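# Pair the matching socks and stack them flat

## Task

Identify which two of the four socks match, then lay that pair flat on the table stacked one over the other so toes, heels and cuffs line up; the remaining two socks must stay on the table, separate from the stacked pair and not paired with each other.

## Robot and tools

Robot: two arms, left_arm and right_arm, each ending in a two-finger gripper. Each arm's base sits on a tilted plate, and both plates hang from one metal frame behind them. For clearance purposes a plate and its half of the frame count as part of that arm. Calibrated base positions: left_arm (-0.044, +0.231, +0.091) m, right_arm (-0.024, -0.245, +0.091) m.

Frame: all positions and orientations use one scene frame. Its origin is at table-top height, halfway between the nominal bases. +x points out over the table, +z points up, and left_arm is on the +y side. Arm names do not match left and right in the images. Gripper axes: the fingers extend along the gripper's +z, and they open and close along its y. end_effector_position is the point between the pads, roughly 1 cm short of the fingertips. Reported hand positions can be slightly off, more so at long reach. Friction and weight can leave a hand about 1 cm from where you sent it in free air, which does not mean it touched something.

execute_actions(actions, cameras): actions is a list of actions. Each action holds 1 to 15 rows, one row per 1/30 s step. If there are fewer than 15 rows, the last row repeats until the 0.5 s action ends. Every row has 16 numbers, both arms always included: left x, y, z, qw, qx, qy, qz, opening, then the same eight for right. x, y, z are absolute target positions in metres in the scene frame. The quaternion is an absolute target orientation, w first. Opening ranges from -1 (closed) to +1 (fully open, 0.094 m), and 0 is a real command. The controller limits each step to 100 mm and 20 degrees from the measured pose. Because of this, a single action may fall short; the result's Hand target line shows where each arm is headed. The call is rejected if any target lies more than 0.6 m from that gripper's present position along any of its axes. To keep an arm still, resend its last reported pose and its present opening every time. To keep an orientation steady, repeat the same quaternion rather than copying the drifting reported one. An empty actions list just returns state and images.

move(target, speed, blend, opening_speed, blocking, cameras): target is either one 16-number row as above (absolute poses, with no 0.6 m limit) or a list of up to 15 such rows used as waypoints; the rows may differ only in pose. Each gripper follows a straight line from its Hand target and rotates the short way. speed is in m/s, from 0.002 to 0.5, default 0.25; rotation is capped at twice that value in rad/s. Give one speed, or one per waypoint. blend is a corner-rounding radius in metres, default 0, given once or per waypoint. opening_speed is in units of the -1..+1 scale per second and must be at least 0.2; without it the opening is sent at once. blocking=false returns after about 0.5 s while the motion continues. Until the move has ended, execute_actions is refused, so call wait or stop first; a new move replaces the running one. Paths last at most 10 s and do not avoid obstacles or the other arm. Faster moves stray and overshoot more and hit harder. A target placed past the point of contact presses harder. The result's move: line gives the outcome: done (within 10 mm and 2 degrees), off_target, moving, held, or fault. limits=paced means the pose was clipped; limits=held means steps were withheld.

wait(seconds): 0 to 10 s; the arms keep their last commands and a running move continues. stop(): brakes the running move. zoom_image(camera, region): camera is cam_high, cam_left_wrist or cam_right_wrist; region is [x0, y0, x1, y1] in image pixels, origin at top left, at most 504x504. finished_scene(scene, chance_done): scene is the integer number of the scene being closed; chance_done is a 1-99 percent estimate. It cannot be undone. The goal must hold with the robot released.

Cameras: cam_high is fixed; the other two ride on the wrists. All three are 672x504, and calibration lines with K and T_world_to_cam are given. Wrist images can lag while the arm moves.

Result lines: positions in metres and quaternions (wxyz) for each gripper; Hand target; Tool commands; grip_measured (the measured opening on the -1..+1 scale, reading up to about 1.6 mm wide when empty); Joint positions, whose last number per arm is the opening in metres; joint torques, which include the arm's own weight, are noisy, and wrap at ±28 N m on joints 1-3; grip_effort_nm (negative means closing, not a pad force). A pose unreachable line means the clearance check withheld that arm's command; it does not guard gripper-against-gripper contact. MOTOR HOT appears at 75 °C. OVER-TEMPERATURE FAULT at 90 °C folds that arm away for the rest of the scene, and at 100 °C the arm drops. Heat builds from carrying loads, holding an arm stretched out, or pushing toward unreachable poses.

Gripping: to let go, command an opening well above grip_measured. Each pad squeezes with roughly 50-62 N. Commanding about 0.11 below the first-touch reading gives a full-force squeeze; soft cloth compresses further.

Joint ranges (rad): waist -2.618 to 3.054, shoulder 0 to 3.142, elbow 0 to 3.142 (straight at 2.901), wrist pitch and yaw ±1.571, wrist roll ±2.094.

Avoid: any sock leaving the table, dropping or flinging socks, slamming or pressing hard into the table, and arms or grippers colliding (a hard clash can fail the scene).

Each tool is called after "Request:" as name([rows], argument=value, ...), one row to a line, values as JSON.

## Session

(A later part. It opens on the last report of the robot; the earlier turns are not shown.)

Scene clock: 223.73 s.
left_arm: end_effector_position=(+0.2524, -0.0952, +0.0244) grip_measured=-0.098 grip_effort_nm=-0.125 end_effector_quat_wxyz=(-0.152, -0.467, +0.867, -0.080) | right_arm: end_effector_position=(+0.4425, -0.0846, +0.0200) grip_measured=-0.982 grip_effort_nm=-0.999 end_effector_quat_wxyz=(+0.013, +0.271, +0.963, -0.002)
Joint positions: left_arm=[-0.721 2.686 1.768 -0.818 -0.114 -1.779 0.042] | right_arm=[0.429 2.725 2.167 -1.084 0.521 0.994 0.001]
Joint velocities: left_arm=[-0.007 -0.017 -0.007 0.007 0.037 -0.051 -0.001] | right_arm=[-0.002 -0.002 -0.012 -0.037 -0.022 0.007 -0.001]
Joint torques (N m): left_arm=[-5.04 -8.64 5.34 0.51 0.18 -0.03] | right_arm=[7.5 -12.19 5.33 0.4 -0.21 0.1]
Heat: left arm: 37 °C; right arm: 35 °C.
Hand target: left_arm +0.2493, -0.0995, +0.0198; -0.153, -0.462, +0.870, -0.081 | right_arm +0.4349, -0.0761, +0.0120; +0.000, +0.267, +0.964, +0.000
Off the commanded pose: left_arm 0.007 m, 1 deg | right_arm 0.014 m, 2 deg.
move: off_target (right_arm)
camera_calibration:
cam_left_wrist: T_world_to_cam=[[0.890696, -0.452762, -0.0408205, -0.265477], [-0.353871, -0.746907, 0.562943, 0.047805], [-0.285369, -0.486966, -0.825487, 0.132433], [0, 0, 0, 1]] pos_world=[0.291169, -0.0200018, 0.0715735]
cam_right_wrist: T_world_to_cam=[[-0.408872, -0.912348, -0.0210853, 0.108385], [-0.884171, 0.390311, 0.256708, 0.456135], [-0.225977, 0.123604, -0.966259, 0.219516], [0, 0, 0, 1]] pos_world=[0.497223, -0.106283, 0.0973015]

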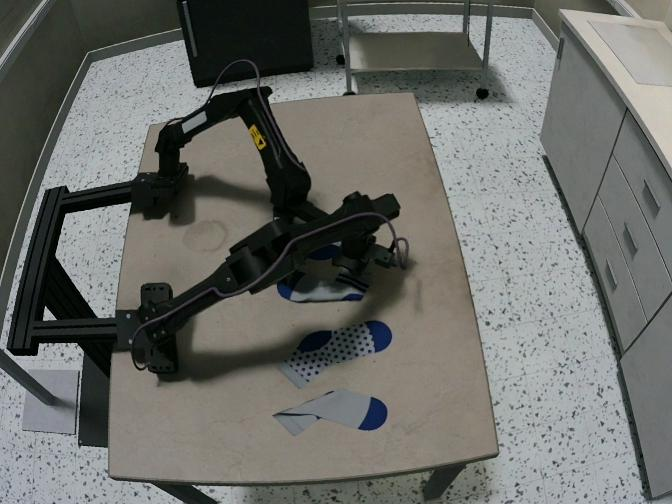

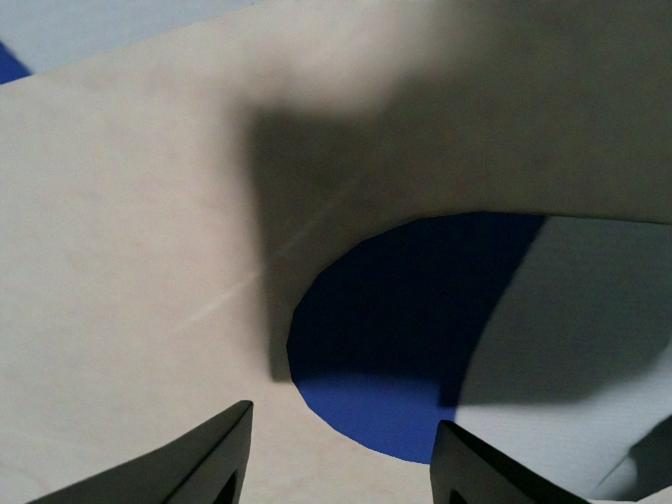

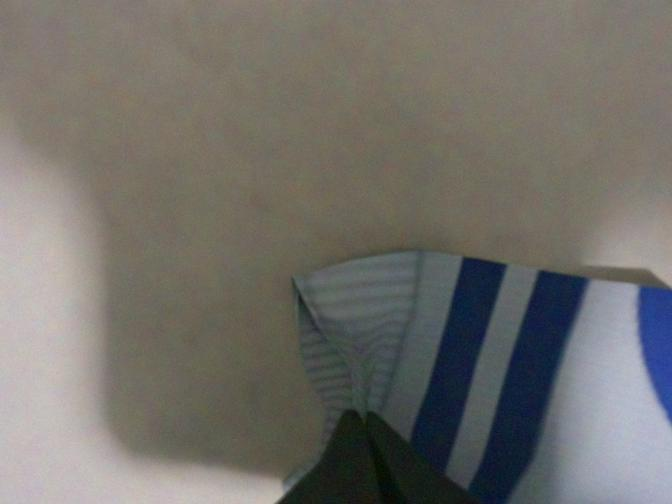

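Request:
move(target=[0.25, -0.1, 0.001, -0.1532,-0.4625,0.8698,-0.0812, -0.1, 0.435, -0.076, 0.012, 0, 0.267, 0.964, 0, -1], speed=0.04, cameras=["cam_left_wrist"])

Request:
move(target=[0.25, -0.1, 0.001, -0.1532,-0.4625,0.8698,-0.0812, -1, 0.435, -0.076, 0.012, 0, 0.267, 0.964, 0, -1], speed=0.04, opening_speed=0.8, cameras=["cam_left_wrist"])

Scene clock: 228.13 s.
left_arm: end_effector_position=(+0.2548, -0.0994, +0.0112) grip_measured=-0.098 grip_effort_nm=-0.125 end_effector_quat_wxyz=(-0.152, -0.465, +0.868, -0.087) | right_arm: end_effector_position=(+0.4426, -0.0847, +0.0200) grip_measured=-0.982 grip_effort_nm=-0.999 end_effector_quat_wxyz=(+0.013, +0.271, +0.963, -0.002)
Joint positions: left_arm=[-0.708 2.715 1.768 -0.776 -0.113 -1.761 0.042] | right_arm=[0.429 2.725 2.167 -1.084 0.521 0.994 0.001]
Joint velocities: left_arm=[0.002 0.007 -0.002 -0.007 -0.007 0.066 -0.001] | right_arm=[0.007 0.007 -0.002 -0.007 -0.037 -0.022 0]
Joint torques (N m): left_arm=[-4.56 -8.47 4.15 0.6 0.17 -0.04] | right_arm=[7.49 -12.19 5.34 0.4 -0.21 0.1]
Heat: left arm: 37 °C; right arm: 35 °C.
Hand target: left_arm +0.2497, -0.0995, +0.0013; -0.153, -0.463, +0.869, -0.081 | right_arm +0.4350, -0.0762, +0.0120; +0.000, +0.267, +0.964, +0.000
Off the commanded pose: left_arm 0.011 m, 1 deg | right_arm 0.014 m, 2 deg.
move: off_target (left_arm, right_arm)
camera_calibration:
cam_left_wrist: T_world_to_cam=[[0.890576, -0.453872, -0.0295808, -0.270227], [-0.358327, -0.740183, 0.568974, 0.0547406], [-0.280137, -0.496114, -0.821824, 0.117924], [0, 0, 0, 1]] pos_world=[0.293307, -0.0236266, 0.0577733]
Images, in order (width x height): cam_left_wrist 672x504.

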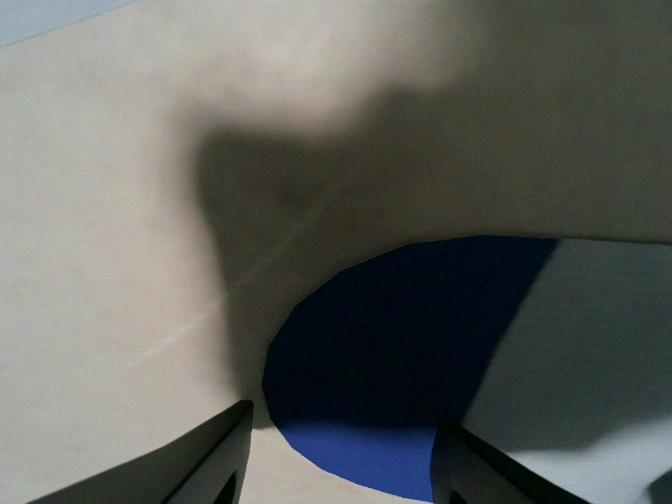

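Scene clock: 229.47 s.
left_arm: end_effector_position=(+0.2570, -0.1015, +0.0115) grip_measured=-0.993 grip_effort_nm=-0.413 end_effector_quat_wxyz=(-0.150, -0.467, +0.867, -0.093) | right_arm: end_effector_position=(+0.4426, -0.0847, +0.0200) grip_measured=-0.982 grip_effort_nm=-0.994 end_effector_quat_wxyz=(+0.013, +0.271, +0.963, -0.002)
Joint positions: left_arm=[-0.708 2.715 1.768 -0.764 -0.112 -1.76 0] | right_arm=[0.429 2.725 2.167 -1.084 0.521 0.994 0.001]
Joint velocities: left_arm=[-0.012 -0.017 -0.007 -0.081 -0.022 0.037 0] | right_arm=[0.002 -0.007 -0.017 -0.007 0.022 -0.037 0]
Joint torques (N m): left_arm=[-4.45 -8.51 4.1 0.44 0.14 0.06] | right_arm=[7.5 -12.19 5.33 0.4 -0.21 0.1]
Heat: left arm: 37 °C; right arm: 35 °C.
Hand target: left_arm +0.2498, -0.0996, +0.0013; -0.153, -0.462, +0.870, -0.081 | right_arm +0.4349, -0.0761, +0.0120; +0.000, +0.267, +0.964, +0.000
Off the commanded pose: left_arm 0.013 m, 1 deg | right_arm 0.014 m, 2 deg.
move: off_target (left_arm, right_arm)
camera_calibration:
cam_left_wrist: T_world_to_cam=[[0.893009, -0.449629, -0.019193, -0.273398], [-0.358922, -0.737288, 0.572347, 0.054195], [-0.271495, -0.504222, -0.819787, 0.114618], [0, 0, 0, 1]] pos_world=[0.294717, -0.0251773, 0.057697]
Images, in order (width x height): cam_left_wrist 672x504.

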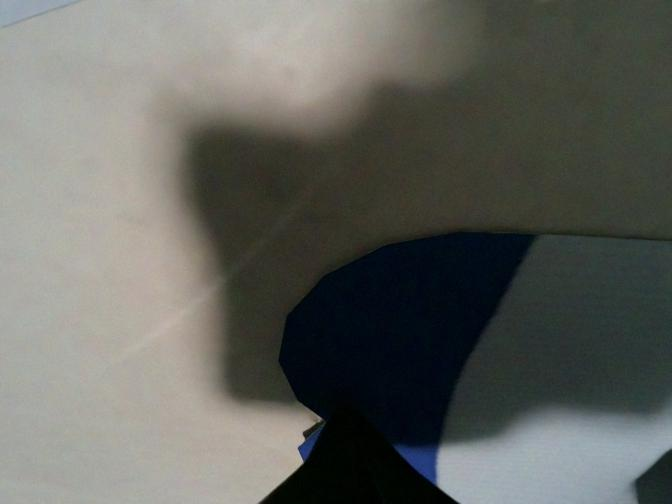

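Request:
move(target=[0.247, -0.09, 0.11, -0.1532,-0.4625,0.8698,-0.0812, -1, 0.447, -0.07, 0.11, 0, 0.45, 0.893, 0, -1], speed=0.08)

Scene clock: 246.43 s.
left_arm: end_effector_position=(+0.2442, -0.0843, +0.0811) grip_measured=-0.993 grip_effort_nm=-0.408 end_effector_quat_wxyz=(-0.157, -0.466, +0.869, -0.056) | right_arm: end_effector_position=(+0.4527, -0.0828, +0.1115) grip_measured=-0.982 grip_effort_nm=-0.989 end_effector_quat_wxyz=(+0.006, +0.460, +0.888, +0.010)
Joint positions: left_arm=[-0.774 2.607 1.846 -1.031 -0.107 -1.844 0] | right_arm=[0.503 2.825 2.696 -1.547 0.492 1.484 0.001]
Joint velocities: left_arm=[-0.002 -0.017 -0.002 -0.022 -0.022 0.007 -0.001] | right_arm=[-0.012 -0.017 -0.002 0.022 0.007 0.066 0]
Joint torques (N m): left_arm=[-6.35 -12.96 7.65 0.09 0.23 -0.1] | right_arm=[9.11 -11.79 7.34 0.17 -0.03 0.11]
Heat: left arm: 39 °C; right arm: 36 °C.
Hand target: left_arm +0.2478, -0.0905, +0.1091; -0.153, -0.463, +0.870, -0.080 | right_arm +0.4451, -0.0706, +0.1098; +0.003, +0.450, +0.893, +0.005
Off the commanded pose: left_arm 0.030 m, 3 deg | right_arm 0.014 m, 2 deg.
joint sent to its limit (right arm) — joint 4 (wrist pitch), lower limit. The joint targets still meet the commanded pose.
move: off_target (left_arm, right_arm)
camera_calibration:
cam_left_wrist: T_world_to_cam=[[0.883918, -0.459665, -0.0860041, -0.246145], [-0.344696, -0.764703, 0.544439, 0.018952], [-0.316028, -0.451594, -0.834379, 0.193435], [0, 0, 0, 1]] pos_world=[0.285236, -0.0112975, 0.129911]
cam_right_wrist: T_world_to_cam=[[-0.737137, -0.674392, -0.0427067, 0.286899], [-0.657081, 0.700597, 0.278223, 0.361379], [-0.157711, 0.23315, -0.959567, 0.28748], [0, 0, 0, 1]] pos_world=[0.494278, -0.126725, 0.187565]

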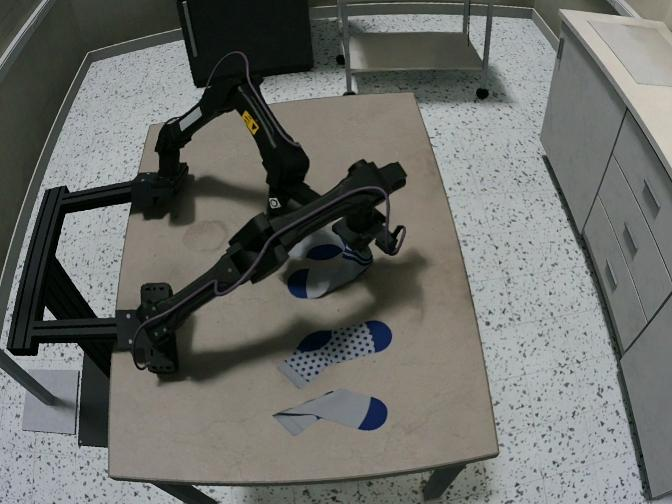

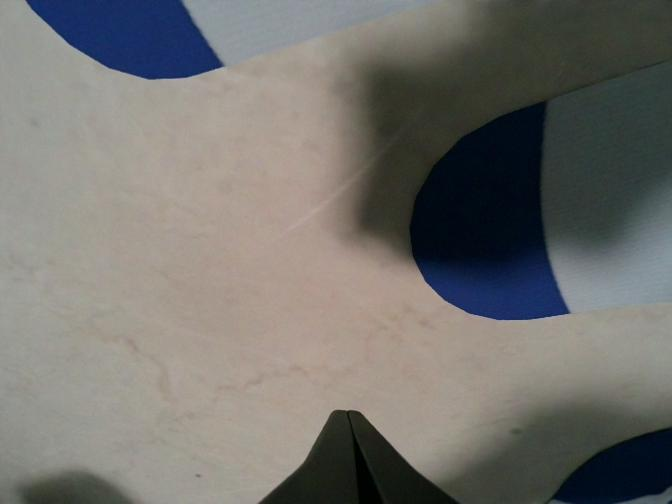

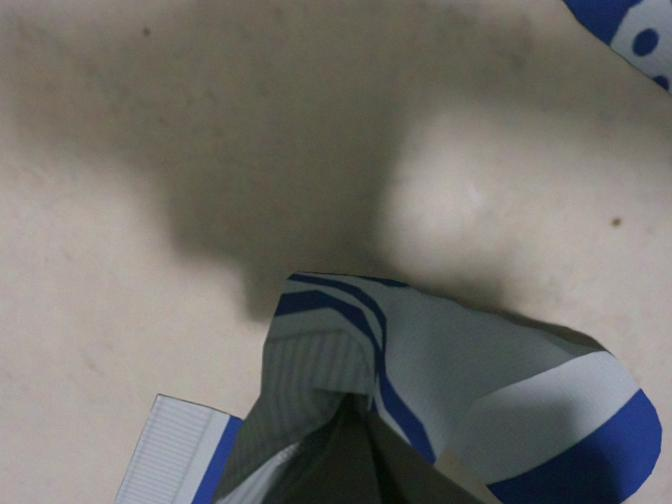

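Request:
move([
  [0.24, 0.05, 0.18, -0.1532,-0.4625,0.8698,-0.0812, -1, 0.44, -0.08, 0.12, 0, 0.45, 0.893, 0, -1],
  [0.22, 0.3, 0.3, 0.255, 0, 0.967, 0, -1, 0.36, -0.13, 0.29, 0.1206,0.3794,0.916,0.0499, -1],
  [0.22, 0.3, 0.3, 0.255, 0, 0.967, 0, -1, 0.22, -0.13, 0.29, 0.1999,0.3735,0.9017,0.0828, -1],
], speed=0.25)

Request:
zoom_image(camera="cam_high", region=[180, 130, 430, 380])

Scene clock: 262.10 s.
left_arm: end_effector_position=(+0.2246, +0.2928, +0.3005) grip_measured=-0.993 grip_effort_nm=-0.408 end_effector_quat_wxyz=(+0.248, +0.007, +0.969, -0.005) | right_arm: end_effector_position=(+0.2188, -0.1252, +0.2925) grip_measured=-0.982 grip_effort_nm=-0.989 end_effector_quat_wxyz=(+0.187, +0.372, +0.905, +0.090)
Joint positions: left_arm=[-0.729 1.174 1.263 -1.419 -0.762 -0.523 0] | right_arm=[1.14 1.754 1.419 -1.424 0.692 1.882 0.001]
Joint velocities: left_arm=[0.017 0.022 -0.017 -0.051 -0.066 0.037 0] | right_arm=[0.002 -0.017 -0.002 -0.037 -0.007 -0.037 0.001]
Joint torques (N m): left_arm=[-0.79 -0.51 4.42 1.13 -0.28 0.06] | right_arm=[2.89 -5.37 4.57 0.91 0.39 0.08]
Heat: left arm: 41 °C; right arm: 36 °C.
Hand target: left_arm +0.2272, +0.2949, +0.3013; +0.256, +0.002, +0.967, -0.003 | right_arm +0.2194, -0.1279, +0.2919; +0.196, +0.375, +0.901, +0.092
Off the commanded pose: left_arm 0.009 m, 1 deg | right_arm 0.006 m, 2 deg.
move: done
camera_calibration:
cam_left_wrist: T_world_to_cam=[[0.0865313, -0.994082, 0.0656807, 0.253339], [-0.965465, -0.0999374, -0.240602, 0.361784], [0.245742, -0.0425929, -0.968399, 0.334888], [0, 0, 0, 1]] pos_world=[0.245072, 0.30226, 0.394712]
cam_right_wrist: T_world_to_cam=[[-0.543384, -0.789759, -0.284632, 0.107485], [-0.816528, 0.575967, -0.039303, 0.299265], [0.194978, 0.211053, -0.957831, 0.353703], [0, 0, 0, 1]] pos_world=[0.233799, -0.16213, 0.381143]

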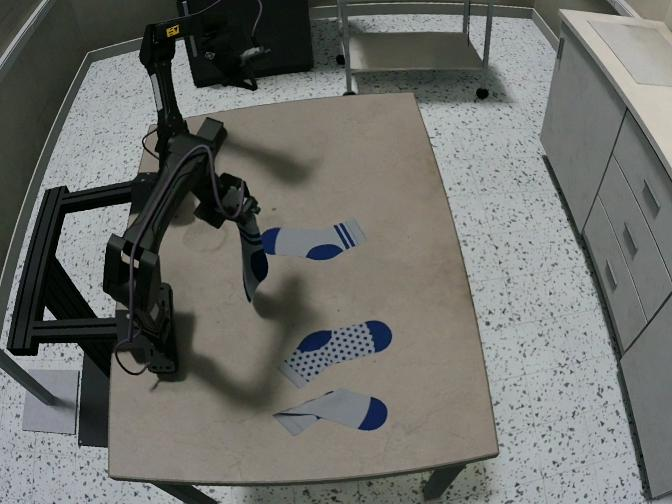

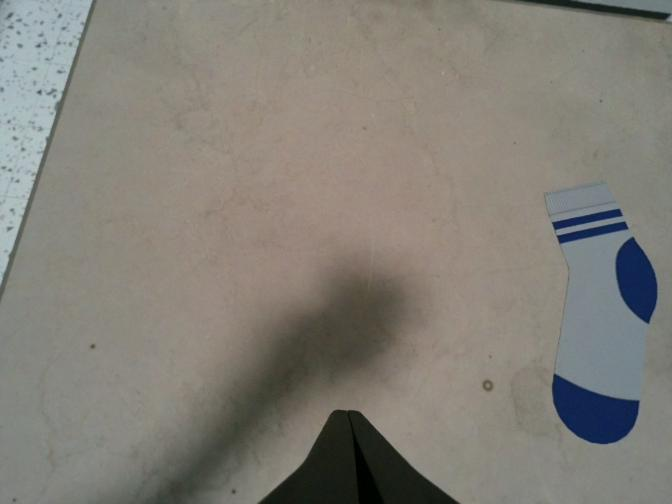

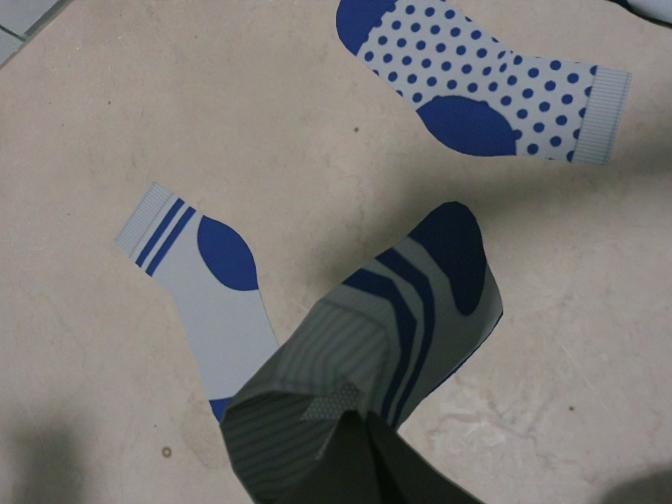

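Scaled by 2.016.

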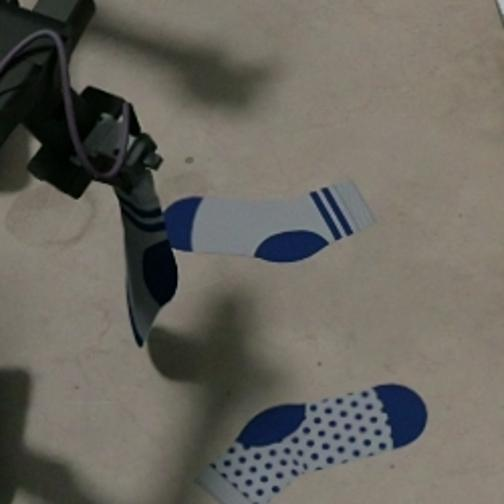

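Request:
move([
  [0.22, 0.3, 0.3, 0.255, 0, 0.967, 0, -1, 0.215, -0.135, 0.24, 0.1999,0.3735,0.9017,0.0828, -1],
  [0.22, 0.3, 0.3, 0.255, 0, 0.967, 0, -1, 0.33, -0.13, 0.19, 0.1206,0.43,0.893,0.0499, -1],
  [0.22, 0.3, 0.3, 0.255, 0, 0.967, 0, -1, 0.415, -0.125, 0.12, 0, 0.52,0.854,0, -1],
  [0.22, 0.3, 0.3, 0.255, 0, 0.967, 0, -1, 0.455, -0.115, 0.012, 0, 0.58,0.815,0, -1],
  [0.22, 0.3, 0.3, 0.255, 0, 0.967, 0, -1, 0.47, -0.11, 0.012, 0, 0.58,0.815,0, -1],
], speed=0.15, blend=0.01)

Request:
move(target=[0.22, 0.3, 0.3, 0.255, 0, 0.967, 0, -1, 0.47, -0.11, 0.011, 0, 0.58,0.815,0, -0.6], opening_speed=1, cameras=[])

Request:
move([
  [0.22, 0.3, 0.3, 0.255, 0, 0.967, 0, -1, 0.46, -0.11, 0.1, 0,0.58,0.815,0, -0.6],
  [0.22, 0.3, 0.3, 0.255, 0, 0.967, 0, -1, 0.25, -0.15, 0.30, 0.2164, 0, 0.976, 0, -0.6],
], blend=0.02)

Scene clock: 278.47 s.
left_arm: end_effector_position=(+0.2222, +0.2967, +0.3008) grip_measured=-0.993 grip_effort_nm=-0.408 end_effector_quat_wxyz=(+0.253, +0.000, +0.967, -0.007) | right_arm: end_effector_position=(+0.4786, -0.1153, +0.0239) grip_measured=-0.982 grip_effort_nm=-0.984 end_effector_quat_wxyz=(+0.015, +0.584, +0.812, +0.007)
Joint positions: left_arm=[-0.729 1.152 1.253 -1.419 -0.768 -0.53 0] | right_arm=[0.359 2.797 2.404 -1.197 0.523 1.607 0.001]
Joint velocities: left_arm=[-0.012 -0.007 0.002 -0.081 -0.022 0.037 0] | right_arm=[-0.012 -0.007 -0.012 -0.081 -0.037 0.022 -0.001]
Joint torques (N m): left_arm=[-1.51 -0.55 4.21 0.88 -0.26 -0.13] | right_arm=[7.08 -11.23 7.08 0.18 0.08 0.1]
Heat: left arm: 38 °C; right arm: 35 °C.
Hand target: left_arm +0.2202, +0.3000, +0.3001; +0.255, +0.000, +0.967, +0.000 | right_arm +0.4713, -0.1125, +0.0105; +0.007, +0.580, +0.815, -0.009
Off the commanded pose: left_arm 0.004 m, 1 deg | right_arm 0.016 m, 2 deg.
move: off_target (right_arm); blend cut to 0.0079 m at target 4
camera_calibration:
cam_left_wrist: T_world_to_cam=[[0.0998361, -0.992245, 0.0740424, 0.251408], [-0.961538, -0.115348, -0.249279, 0.366221], [0.255887, -0.0463075, -0.965597, 0.333923], [0, 0, 0, 1]] pos_world=[0.241589, 0.307164, 0.395111]
cam_right_wrist: T_world_to_cam=[[-0.899293, -0.43469, -0.0481239, 0.385635], [-0.431197, 0.86288, 0.263642, 0.336543], [-0.0730776, 0.257843, -0.963419, 0.177482], [0, 0, 0, 1]] pos_world=[0.504886, -0.168527, 0.100821]

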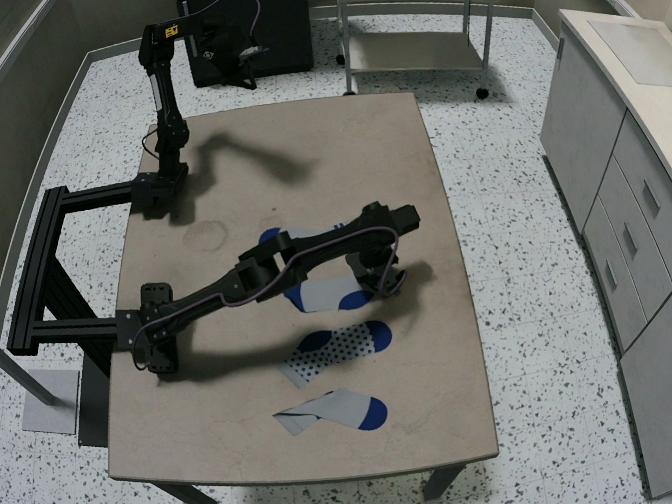

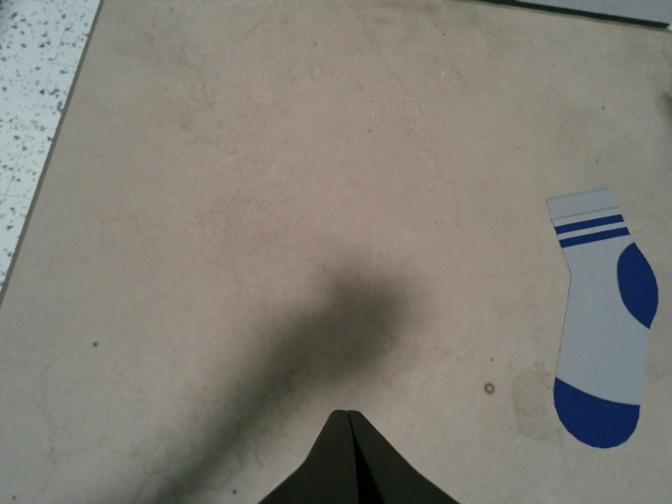

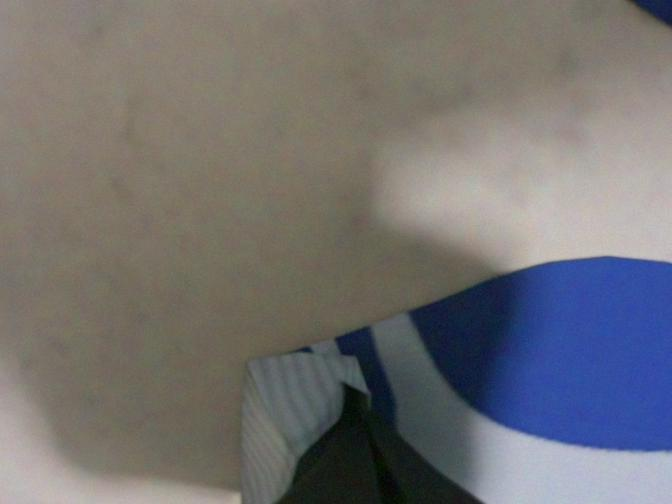

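Scene clock: 279.27 s.
left_arm: end_effector_position=(+0.2222, +0.2967, +0.3008) grip_measured=-0.993 grip_effort_nm=-0.403 end_effector_quat_wxyz=(+0.253, +0.000, +0.967, -0.007) | right_arm: end_effector_position=(+0.4778, -0.1131, +0.0239) grip_measured=-0.602 grip_effort_nm=0.090 end_effector_quat_wxyz=(+0.009, +0.584, +0.812, +0.011)
Joint positions: left_arm=[-0.729 1.152 1.253 -1.419 -0.768 -0.531 0] | right_arm=[0.359 2.797 2.404 -1.197 0.509 1.607 0.019]
Joint velocities: left_arm=[-0.002 0.012 -0.002 0.037 0.022 -0.066 0.001] | right_arm=[-0.017 -0.017 -0.002 -0.037 -0.051 0.007 0]
Joint torques (N m): left_arm=[-1.35 -0.24 4.3 0.84 -0.26 -0.1] | right_arm=[7.1 -12.74 4.64 0.44 0 0.02]
Heat: left arm: 38 °C; right arm: 35 °C.
Hand target: left_arm +0.2201, +0.3000, +0.3001; +0.255, +0.000, +0.967, +0.000 | right_arm +0.4700, -0.1100, +0.0111; +0.000, +0.580, +0.815, +0.000
Off the commanded pose: left_arm 0.004 m, 1 deg | right_arm 0.015 m, 2 deg.
move: off_target (right_arm)
No camera images: "cameras" was empty.

Scene clock: 282.90 s.
left_arm: end_effector_position=(+0.2222, +0.2967, +0.3008) grip_measured=-0.993 grip_effort_nm=-0.403 end_effector_quat_wxyz=(+0.253, +0.000, +0.967, -0.007) | right_arm: end_effector_position=(+0.2541, -0.1421, +0.3034) grip_measured=-0.602 grip_effort_nm=0.090 end_effector_quat_wxyz=(+0.215, +0.018, +0.976, +0.025)
Joint positions: left_arm=[-0.729 1.152 1.253 -1.419 -0.768 -0.531 0] | right_arm=[1.034 1.731 1.484 -1.392 0.71 0.984 0.019]
Joint velocities: left_arm=[-0.007 -0.002 -0.017 0.022 0.022 0.037 0] | right_arm=[-0.002 -0.017 -0.002 0.007 0.037 -0.037 -0.001]
Joint torques (N m): left_arm=[-1.33 -0.46 4.4 0.83 -0.25 -0.09] | right_arm=[3.85 -5.53 4.4 0.69 0.35 -0.08]
Heat: left arm: 37 °C; right arm: 35 °C.
Hand target: left_arm +0.2201, +0.3000, +0.3000; +0.255, +0.000, +0.967, +0.000 | right_arm +0.2489, -0.1483, +0.3018; +0.217, +0.003, +0.976, +0.010
Off the commanded pose: left_arm 0.004 m, 1 deg | right_arm 0.010 m, 3 deg.
move: off_target (right_arm)
camera_calibration:
cam_left_wrist: T_world_to_cam=[[0.100166, -0.992198, 0.0742273, 0.251265], [-0.961501, -0.115714, -0.249253, 0.366313], [0.255897, -0.0464029, -0.96559, 0.333947], [0, 0, 0, 1]] pos_world=[0.241586, 0.307188, 0.395109]
cam_right_wrist: T_world_to_cam=[[0.0996605, -0.994798, -0.0210886, -0.156036], [-0.984167, -0.0954291, -0.149363, 0.318787], [0.146573, 0.0356403, -0.988558, 0.357496], [0, 0, 0, 1]] pos_world=[0.276891, -0.137544, 0.397729]

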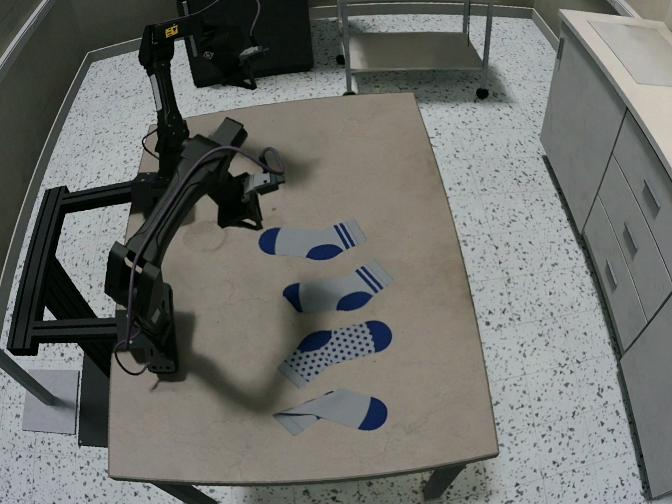

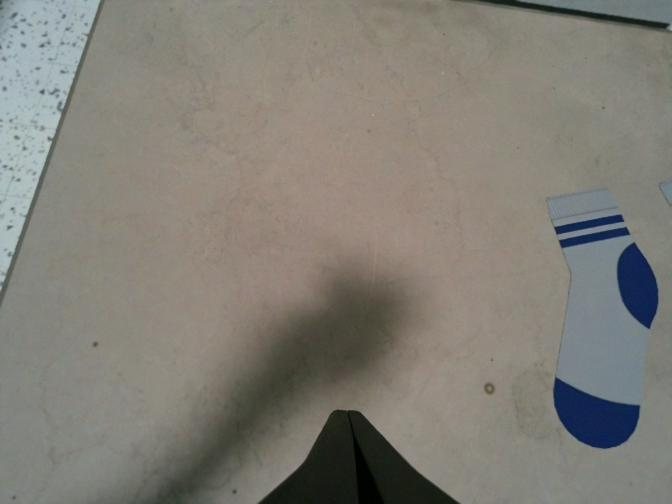

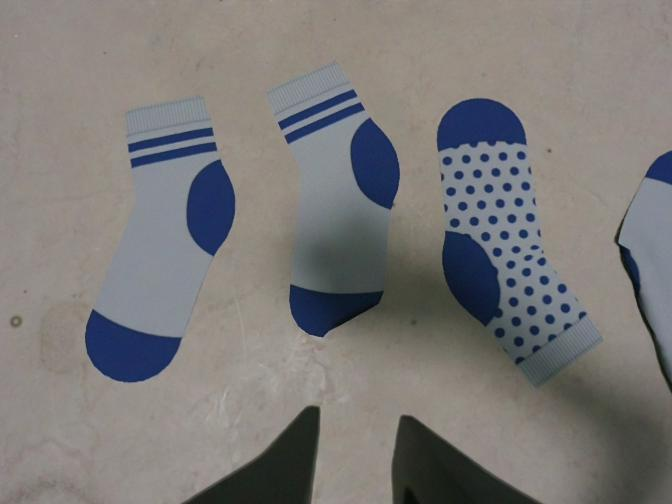

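Request:
move([
  [0.22, 0.3, 0.3, 0.255, 0, 0.967, 0, -1, 0.38, 0.0, 0.16, 0,-0.804,0.595,0, -0.1],
  [0.22, 0.3, 0.3, 0.255, 0, 0.967, 0, -1, 0.45, 0.055, 0.06, 0,-0.804,0.595,0, -0.1],
], blend=0.02)

Scene clock: 295.87 s.
left_arm: end_effector_position=(+0.2223, +0.2967, +0.3008) grip_measured=-0.993 grip_effort_nm=-0.408 end_effector_quat_wxyz=(+0.253, +0.000, +0.967, -0.007) | right_arm: end_effector_position=(+0.4481, +0.0474, +0.0611) grip_measured=-0.102 grip_effort_nm=0.090 end_effector_quat_wxyz=(-0.093, +0.798, -0.594, +0.033)
Joint positions: left_arm=[-0.729 1.152 1.253 -1.419 -0.768 -0.531 0] | right_arm=[0.641 3.106 2.855 -1.298 0.481 -1.272 0.042]
Joint velocities: left_arm=[-0.017 0.002 -0.012 -0.007 0.037 -0.022 0] | right_arm=[0.002 0.022 -0.002 0.022 -0.007 0.037 -0.001]
Joint torques (N m): left_arm=[-1.44 -0.58 4.37 0.84 -0.28 -0.09] | right_arm=[7.61 -13.63 7.76 0.89 0.03 -0.09]
Heat: left arm: 36 °C; right arm: 35 °C.
Hand target: left_arm +0.2201, +0.3001, +0.3001; +0.255, +0.000, +0.967, +0.000 | right_arm +0.4496, +0.0535, +0.0589; -0.101, +0.799, -0.592, +0.037
Off the commanded pose: left_arm 0.004 m, 1 deg | right_arm 0.008 m, 11 deg.
elbow stopped short (right arm): the move would have taken joint 3 (elbow) straighter than the controller allows.
move: off_target (right_arm)
camera_calibration:
cam_left_wrist: T_world_to_cam=[[0.100315, -0.992203, 0.0739625, 0.251367], [-0.961434, -0.1158, -0.24947, 0.366429], [0.25609, -0.0460845, -0.965554, 0.333809], [0, 0, 0, 1]] pos_world=[0.241596, 0.307223, 0.395132]
cam_right_wrist: T_world_to_cam=[[0.90132, 0.396581, 0.1742, -0.429109], [0.350243, -0.903887, 0.245597, -0.0922002], [0.254857, -0.160349, -0.953591, 0.0414113], [0, 0, 0, 1]] pos_world=[0.408503, 0.0934783, 0.136885]

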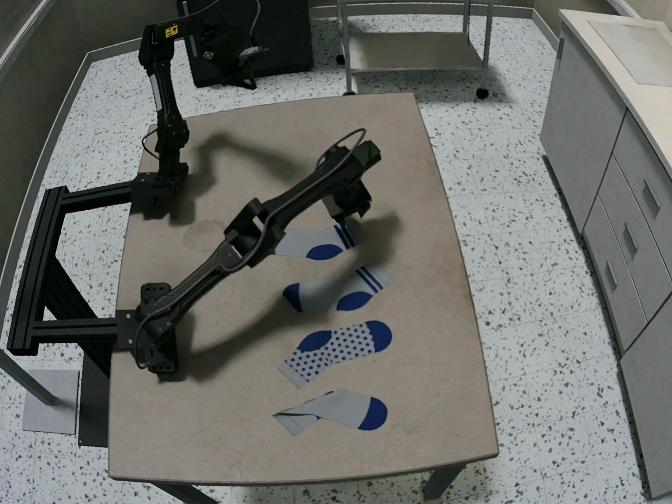

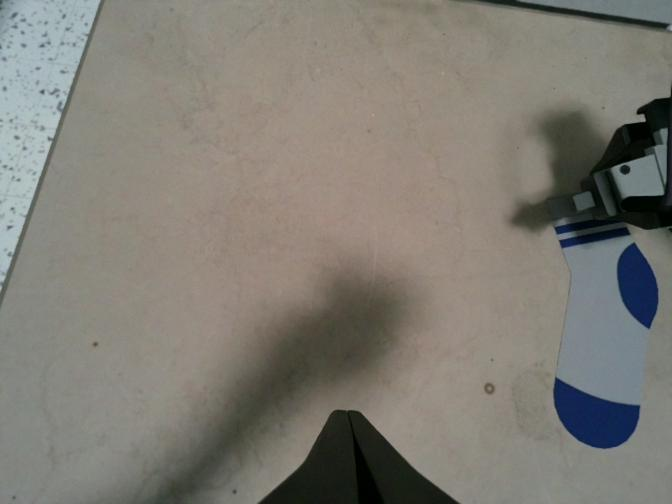

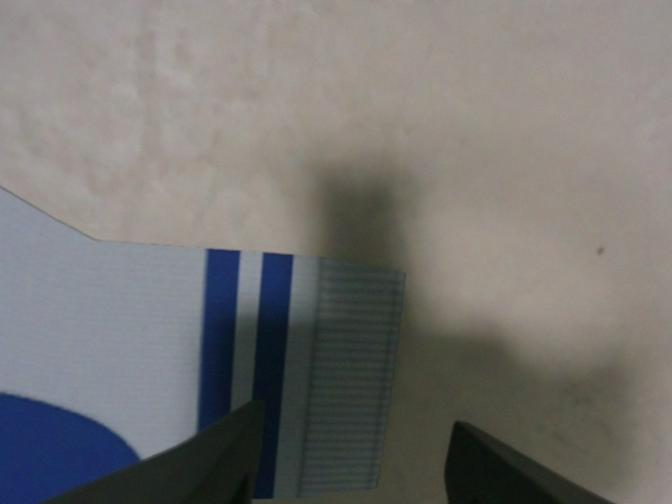

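Request:
move([
  [0.22, 0.3, 0.3, 0.255, 0, 0.967, 0, -1, 0.45, -0.05, 0.14, 0,-0.8616,0.5075,0, -0.1],
  [0.22, 0.3, 0.3, 0.255, 0, 0.967, 0, -1, 0.475, -0.085, 0.05, 0,-0.8616,0.5075,0, -0.1],
], blend=0.02)

Scene clock: 309.73 s.
left_arm: end_effector_position=(+0.2223, +0.2967, +0.3008) grip_measured=-0.993 grip_effort_nm=-0.408 end_effector_quat_wxyz=(+0.253, -0.001, +0.967, -0.007) | right_arm: end_effector_position=(+0.4744, -0.0987, +0.0504) grip_measured=-0.102 grip_effort_nm=0.090 end_effector_quat_wxyz=(+0.003, +0.857, -0.515, +0.001)
Joint positions: left_arm=[-0.729 1.152 1.253 -1.419 -0.768 -0.531 0] | right_arm=[0.408 2.989 2.853 -1.519 0.508 -1.625 0.042]
Joint velocities: left_arm=[-0.007 0.007 -0.012 -0.066 -0.022 0.037 0] | right_arm=[-0.027 -0.007 -0.012 -0.022 0.022 0.051 0.001]
Joint torques (N m): left_arm=[-1.26 -0.42 4.27 0.85 -0.28 -0.08] | right_arm=[9.01 -12.64 7.46 0.47 0 -0.05]
Heat: left arm: 35 °C; right arm: 40 °C.
Hand target: left_arm +0.2201, +0.3000, +0.3001; +0.255, +0.000, +0.967, +0.000 | right_arm +0.4743, -0.0860, +0.0493; -0.004, +0.862, -0.507, +0.006
Off the commanded pose: left_arm 0.004 m, 1 deg | right_arm 0.014 m, 1 deg.
elbow stopped short (right arm): the move would have taken joint 3 (elbow) straighter than the controller allows.
move: off_target (right_arm)
camera_calibration:
cam_left_wrist: T_world_to_cam=[[0.100645, -0.992156, 0.0741475, 0.251224], [-0.961397, -0.116167, -0.249443, 0.366521], [0.2561, -0.04618, -0.965547, 0.333833], [0, 0, 0, 1]] pos_world=[0.241593, 0.307247, 0.39513]
cam_right_wrist: T_world_to_cam=[[0.816551, 0.576682, -0.0261195, -0.32487], [0.558794, -0.778245, 0.286502, -0.319358], [0.144893, -0.248539, -0.957723, 0.0447218], [0, 0, 0, 1]] pos_world=[0.437248, -0.0500771, 0.125843]

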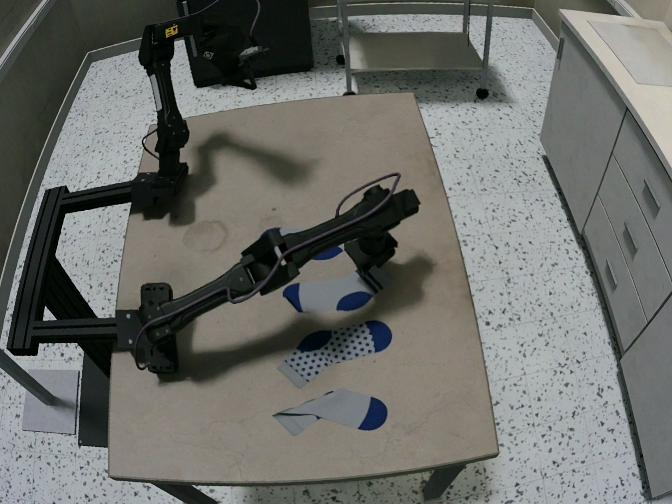

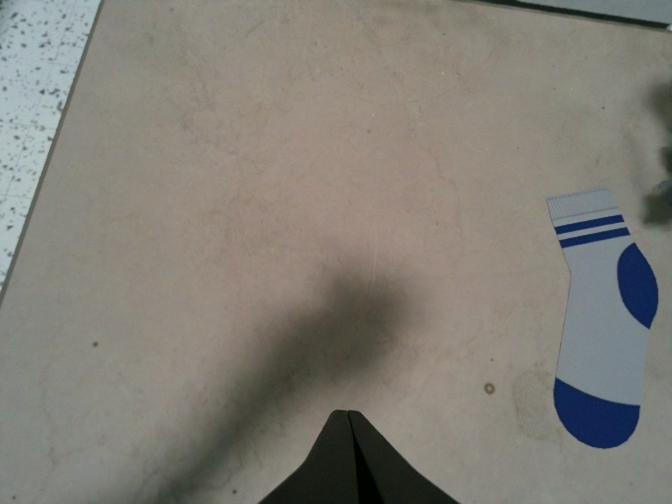

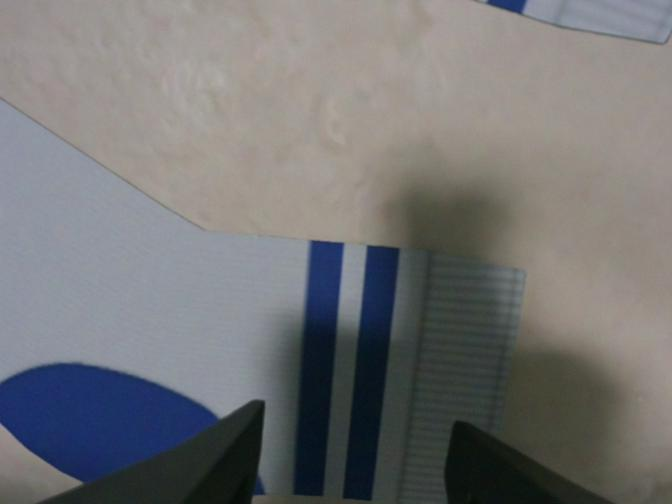

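Request:
move([
  [0.22, 0.3, 0.3, 0.255, 0, 0.967, 0, -1, 0.49, -0.078, 0.035, 0,-0.8616,0.5075,0, -0.1],
  [0.22, 0.3, 0.3, 0.255, 0, 0.967, 0, -1, 0.517, -0.081, 0.022, 0,-0.8616,0.5075,0, -0.1],
], speed=0.1, cameras=["cam_right_wrist","cam_high"])

Scene clock: 323.27 s.
left_arm: end_effector_position=(+0.2223, +0.2967, +0.3008) grip_measured=-0.993 grip_effort_nm=-0.408 end_effector_quat_wxyz=(+0.253, -0.001, +0.967, -0.007) | right_arm: end_effector_position=(+0.5159, -0.0902, +0.0306) grip_measured=-0.102 grip_effort_nm=0.095 end_effector_quat_wxyz=(-0.054, +0.856, -0.512, +0.045)
Joint positions: left_arm=[-0.729 1.152 1.253 -1.419 -0.768 -0.531 0] | right_arm=[0.376 3.021 2.853 -1.303 0.508 -1.748 0.042]
Joint velocities: left_arm=[0.002 0.007 0.002 -0.022 0.051 -0.022 0] | right_arm=[0.007 -0.012 0.012 -0.081 -0.066 -0.051 0.001]
Joint torques (N m): left_arm=[-1.46 -0.4 4.27 0.86 -0.23 -0.1] | right_arm=[8.02 -12.46 7.72 0.74 -0.04 -0.07]
Heat: left arm: 35 °C; right arm: 41 °C.
Hand target: left_arm +0.2201, +0.3000, +0.3001; +0.255, +0.000, +0.967, +0.000 | right_arm +0.5158, -0.0819, +0.0227; -0.057, +0.859, -0.507, +0.046
Off the commanded pose: left_arm 0.004 m, 1 deg | right_arm 0.013 m, 8 deg.
elbow stopped short (right arm): the move would have taken joint 3 (elbow) straighter than the controller allows.
move: off_target (right_arm)
camera_calibration:
cam_right_wrist: T_world_to_cam=[[0.80731, 0.579093, 0.113585, -0.363537], [0.522594, -0.790965, 0.318229, -0.313686], [0.274126, -0.19755, -0.941185, -0.040733], [0, 0, 0, 1]] pos_world=[0.468584, -0.0456403, 0.102779]
Images, in order (width x height): cam_high 672x504, cam_right_wrist 672x504.

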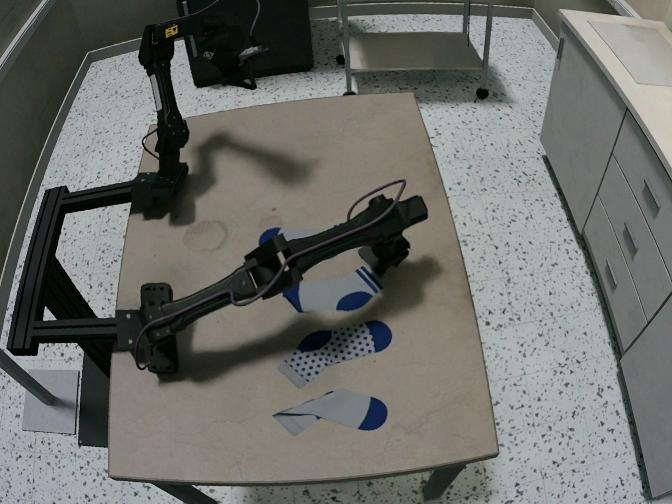

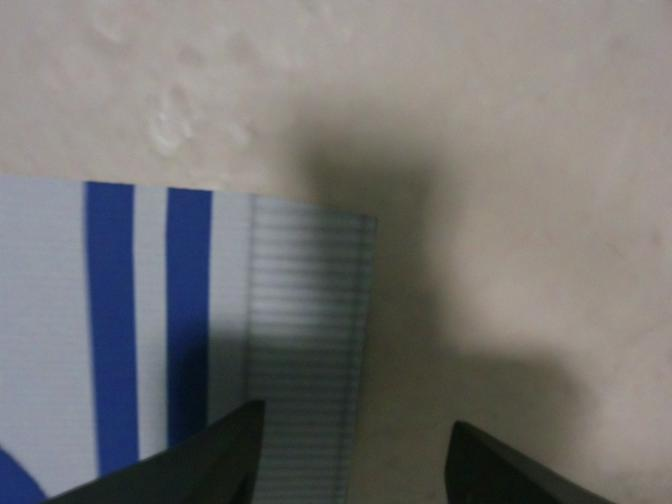

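Request:
move(target=[0.22, 0.3, 0.3, 0.255, 0, 0.967, 0, -1, 0.513, -0.078, -0.006, 0,-0.8616,0.5075,0, -0.1], speed=0.05, cameras=["cam_right_wrist"])

Request:
move(target=[0.22, 0.3, 0.3, 0.255, 0, 0.967, 0, -1, 0.513, -0.078, -0.006, 0,-0.8616,0.5075,0, -1], speed=0.04, opening_speed=0.8, cameras=["cam_right_wrist"])

Scene clock: 329.00 s.
left_arm: end_effector_position=(+0.2223, +0.2967, +0.3008) grip_measured=-0.993 grip_effort_nm=-0.403 end_effector_quat_wxyz=(+0.253, -0.001, +0.967, -0.007) | right_arm: end_effector_position=(+0.5171, -0.0875, +0.0252) grip_measured=-0.102 grip_effort_nm=0.076 end_effector_quat_wxyz=(-0.054, +0.857, -0.510, +0.048)
Joint positions: left_arm=[-0.729 1.152 1.253 -1.419 -0.768 -0.531 0] | right_arm=[0.375 3.042 2.872 -1.295 0.512 -1.755 0.042]
Joint velocities: left_arm=[-0.002 -0.017 -0.002 -0.066 -0.051 -0.051 0] | right_arm=[-0.017 -0.002 -0.002 0.022 0.007 -0.081 0]
Joint torques (N m): left_arm=[-1.29 -0.35 4.29 0.83 -0.28 -0.11] | right_arm=[6.74 -10.15 6.38 1 -0.06 -0.08]
Heat: left arm: 35 °C; right arm: 41 °C.
Hand target: left_arm +0.2201, +0.3000, +0.3001; +0.255, +0.000, +0.967, +0.000 | right_arm +0.5106, -0.0792, -0.0051; -0.045, +0.860, -0.507, +0.037
Off the commanded pose: left_arm 0.004 m, 1 deg | right_arm 0.033 m, 8 deg.
elbow stopped short (right arm): the move would have taken joint 3 (elbow) straighter than the controller allows.
move: off_target (right_arm)
camera_calibration:
cam_right_wrist: T_world_to_cam=[[0.805127, 0.581533, 0.116574, -0.364141], [0.523094, -0.788878, 0.322558, -0.310707], [0.279541, -0.198721, -0.939344, -0.0485751], [0, 0, 0, 1]] pos_world=[0.469287, -0.0430029, 0.0970416]
Images, in order (width x height): cam_right_wrist 672x504.

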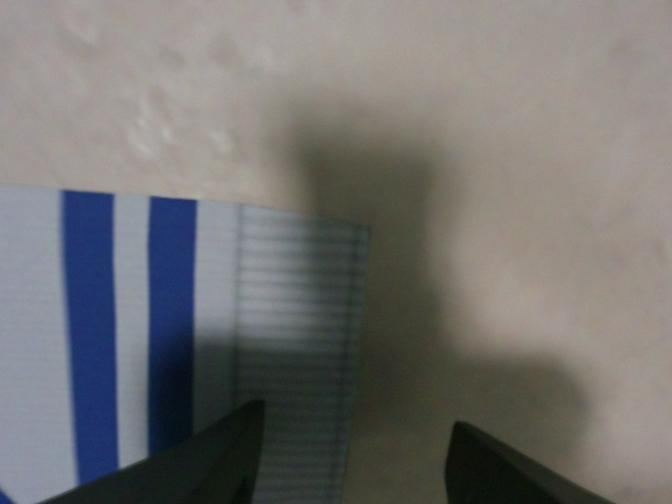

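Scene clock: 330.70 s.
left_arm: end_effector_position=(+0.2223, +0.2967, +0.3008) grip_measured=-0.993 grip_effort_nm=-0.398 end_effector_quat_wxyz=(+0.253, -0.001, +0.967, -0.007) | right_arm: end_effector_position=(+0.5163, -0.0868, +0.0232) grip_measured=-0.986 grip_effort_nm=-0.774 end_effector_quat_wxyz=(-0.053, +0.858, -0.509, +0.047)
Joint positions: left_arm=[-0.729 1.152 1.253 -1.419 -0.768 -0.531 0] | right_arm=[0.375 3.046 2.872 -1.295 0.512 -1.755 0.001]
Joint velocities: left_arm=[-0.012 0.017 -0.007 -0.11 -0.022 -0.051 0.001] | right_arm=[-0.002 -0.017 -0.007 -0.051 -0.066 0.007 -0.001]
Joint torques (N m): left_arm=[-1.33 -0.4 4.31 0.86 -0.29 -0.11] | right_arm=[6.74 -10.45 6.34 1 -0.06 -0.04]
Heat: left arm: 35 °C; right arm: 40 °C.
Hand target: left_arm +0.2201, +0.3000, +0.3001; +0.255, +0.000, +0.967, +0.000 | right_arm +0.5107, -0.0791, -0.0053; -0.046, +0.860, -0.506, +0.038
Off the commanded pose: left_arm 0.004 m, 1 deg | right_arm 0.031 m, 8 deg.
elbow stopped short (right arm): the move would have taken joint 3 (elbow) straighter than the controller allows.
move: off_target (right_arm)
camera_calibration:
cam_right_wrist: T_world_to_cam=[[0.804053, 0.58362, 0.113521, -0.362893], [0.525802, -0.787118, 0.322455, -0.310269], [0.277545, -0.199582, -0.939753, -0.0490921], [0, 0, 0, 1]] pos_world=[0.46855, -0.0422245, 0.0951091]
Images, in order (width x height): cam_right_wrist 672x504.

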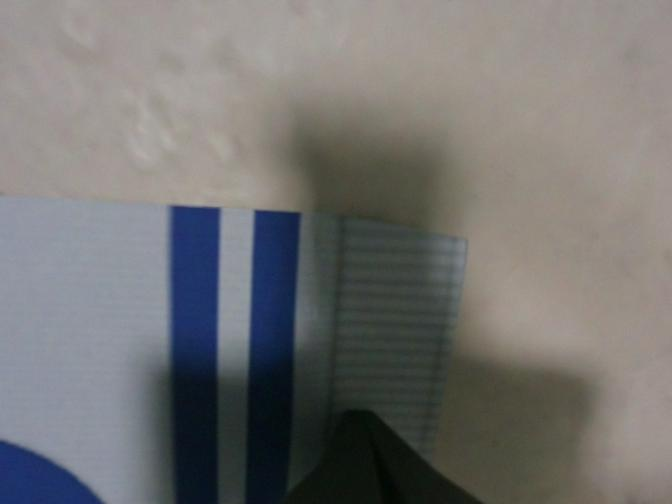

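Request:
move([
  [0.22, 0.3, 0.3, 0.255, 0, 0.967, 0, -1, 0.49, -0.085, 0.08, 0,-0.8616,0.5075,0, -0.1],
  [0.22, 0.3, 0.3, 0.255, 0, 0.967, 0, -1, 0.34, -0.12, 0.15, 0,-0.743,0.669,0, -0.1],
  [0.22, 0.3, 0.3, 0.255, 0, 0.967, 0, -1, 0.29, -0.12, 0.07, 0,-0.743,0.669,0, -0.1],
], blend=0.02)

Scene clock: 341.53 s.
left_arm: end_effector_position=(+0.2223, +0.2967, +0.3008) grip_measured=-0.993 grip_effort_nm=-0.403 end_effector_quat_wxyz=(+0.253, -0.001, +0.967, -0.007) | right_arm: end_effector_position=(+0.2907, -0.1141, +0.0647) grip_measured=-0.102 grip_effort_nm=0.085 end_effector_quat_wxyz=(+0.007, +0.746, -0.665, -0.003)
Joint positions: left_arm=[-0.729 1.152 1.253 -1.419 -0.768 -0.531 0] | right_arm=[0.58 2.187 1.29 -0.862 0.479 -1.053 0.042]
Joint velocities: left_arm=[-0.002 -0.002 0.007 -0.007 -0.022 -0.007 0] | right_arm=[0.007 -0.017 0.002 0.007 0.007 -0.081 0]
Joint torques (N m): left_arm=[-1.42 -0.4 4.25 0.82 -0.28 -0.05] | right_arm=[4.67 -11.99 3.54 0.53 0.02 -0.07]
Heat: left arm: 35 °C; right arm: 40 °C.
Hand target: left_arm +0.2201, +0.3000, +0.3001; +0.255, +0.000, +0.967, +0.000 | right_arm +0.2924, -0.1176, +0.0688; -0.002, +0.744, -0.668, +0.000
Off the commanded pose: left_arm 0.004 m, 1 deg | right_arm 0.008 m, 1 deg.
move: done
camera_calibration:
cam_left_wrist: T_world_to_cam=[[0.100645, -0.992156, 0.0741475, 0.251224], [-0.961397, -0.116167, -0.249443, 0.366521], [0.2561, -0.04618, -0.965547, 0.333833], [0, 0, 0, 1]] pos_world=[0.241593, 0.307247, 0.39513]
cam_right_wrist: T_world_to_cam=[[0.97042, 0.238729, -0.0359736, -0.248305], [0.238914, -0.928184, 0.285298, -0.156865], [0.0347187, -0.285453, -0.957764, 0.109031], [0, 0, 0, 1]] pos_world=[0.274652, -0.0551992, 0.140246]

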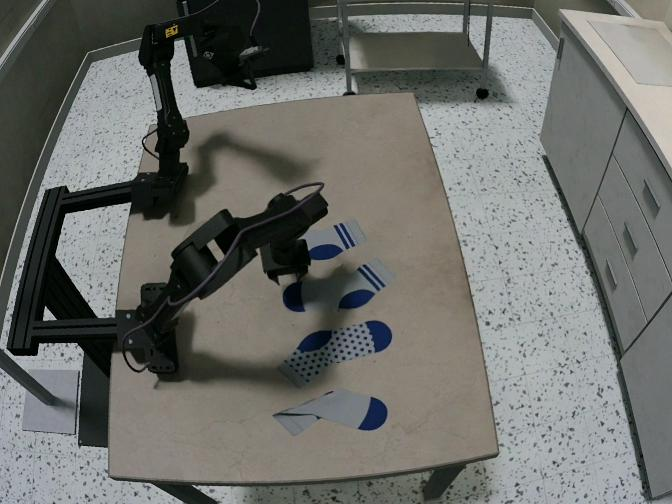

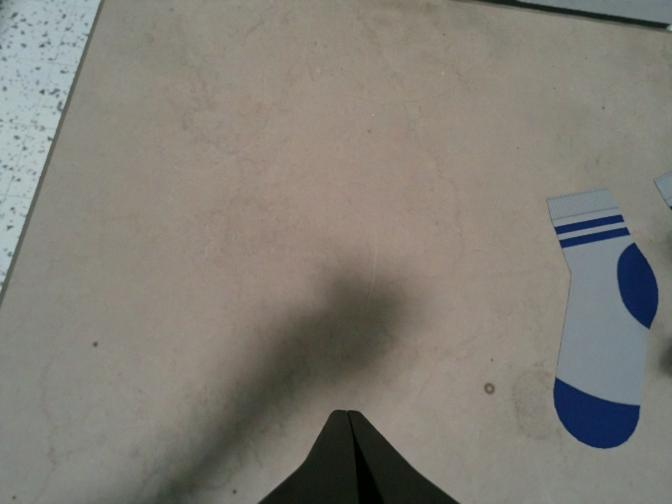

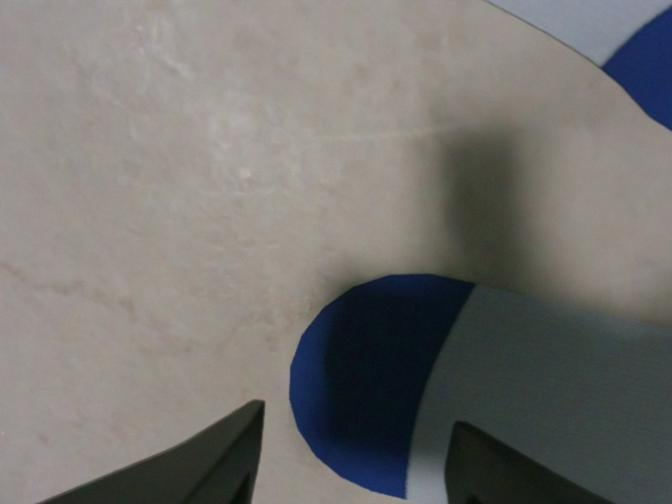

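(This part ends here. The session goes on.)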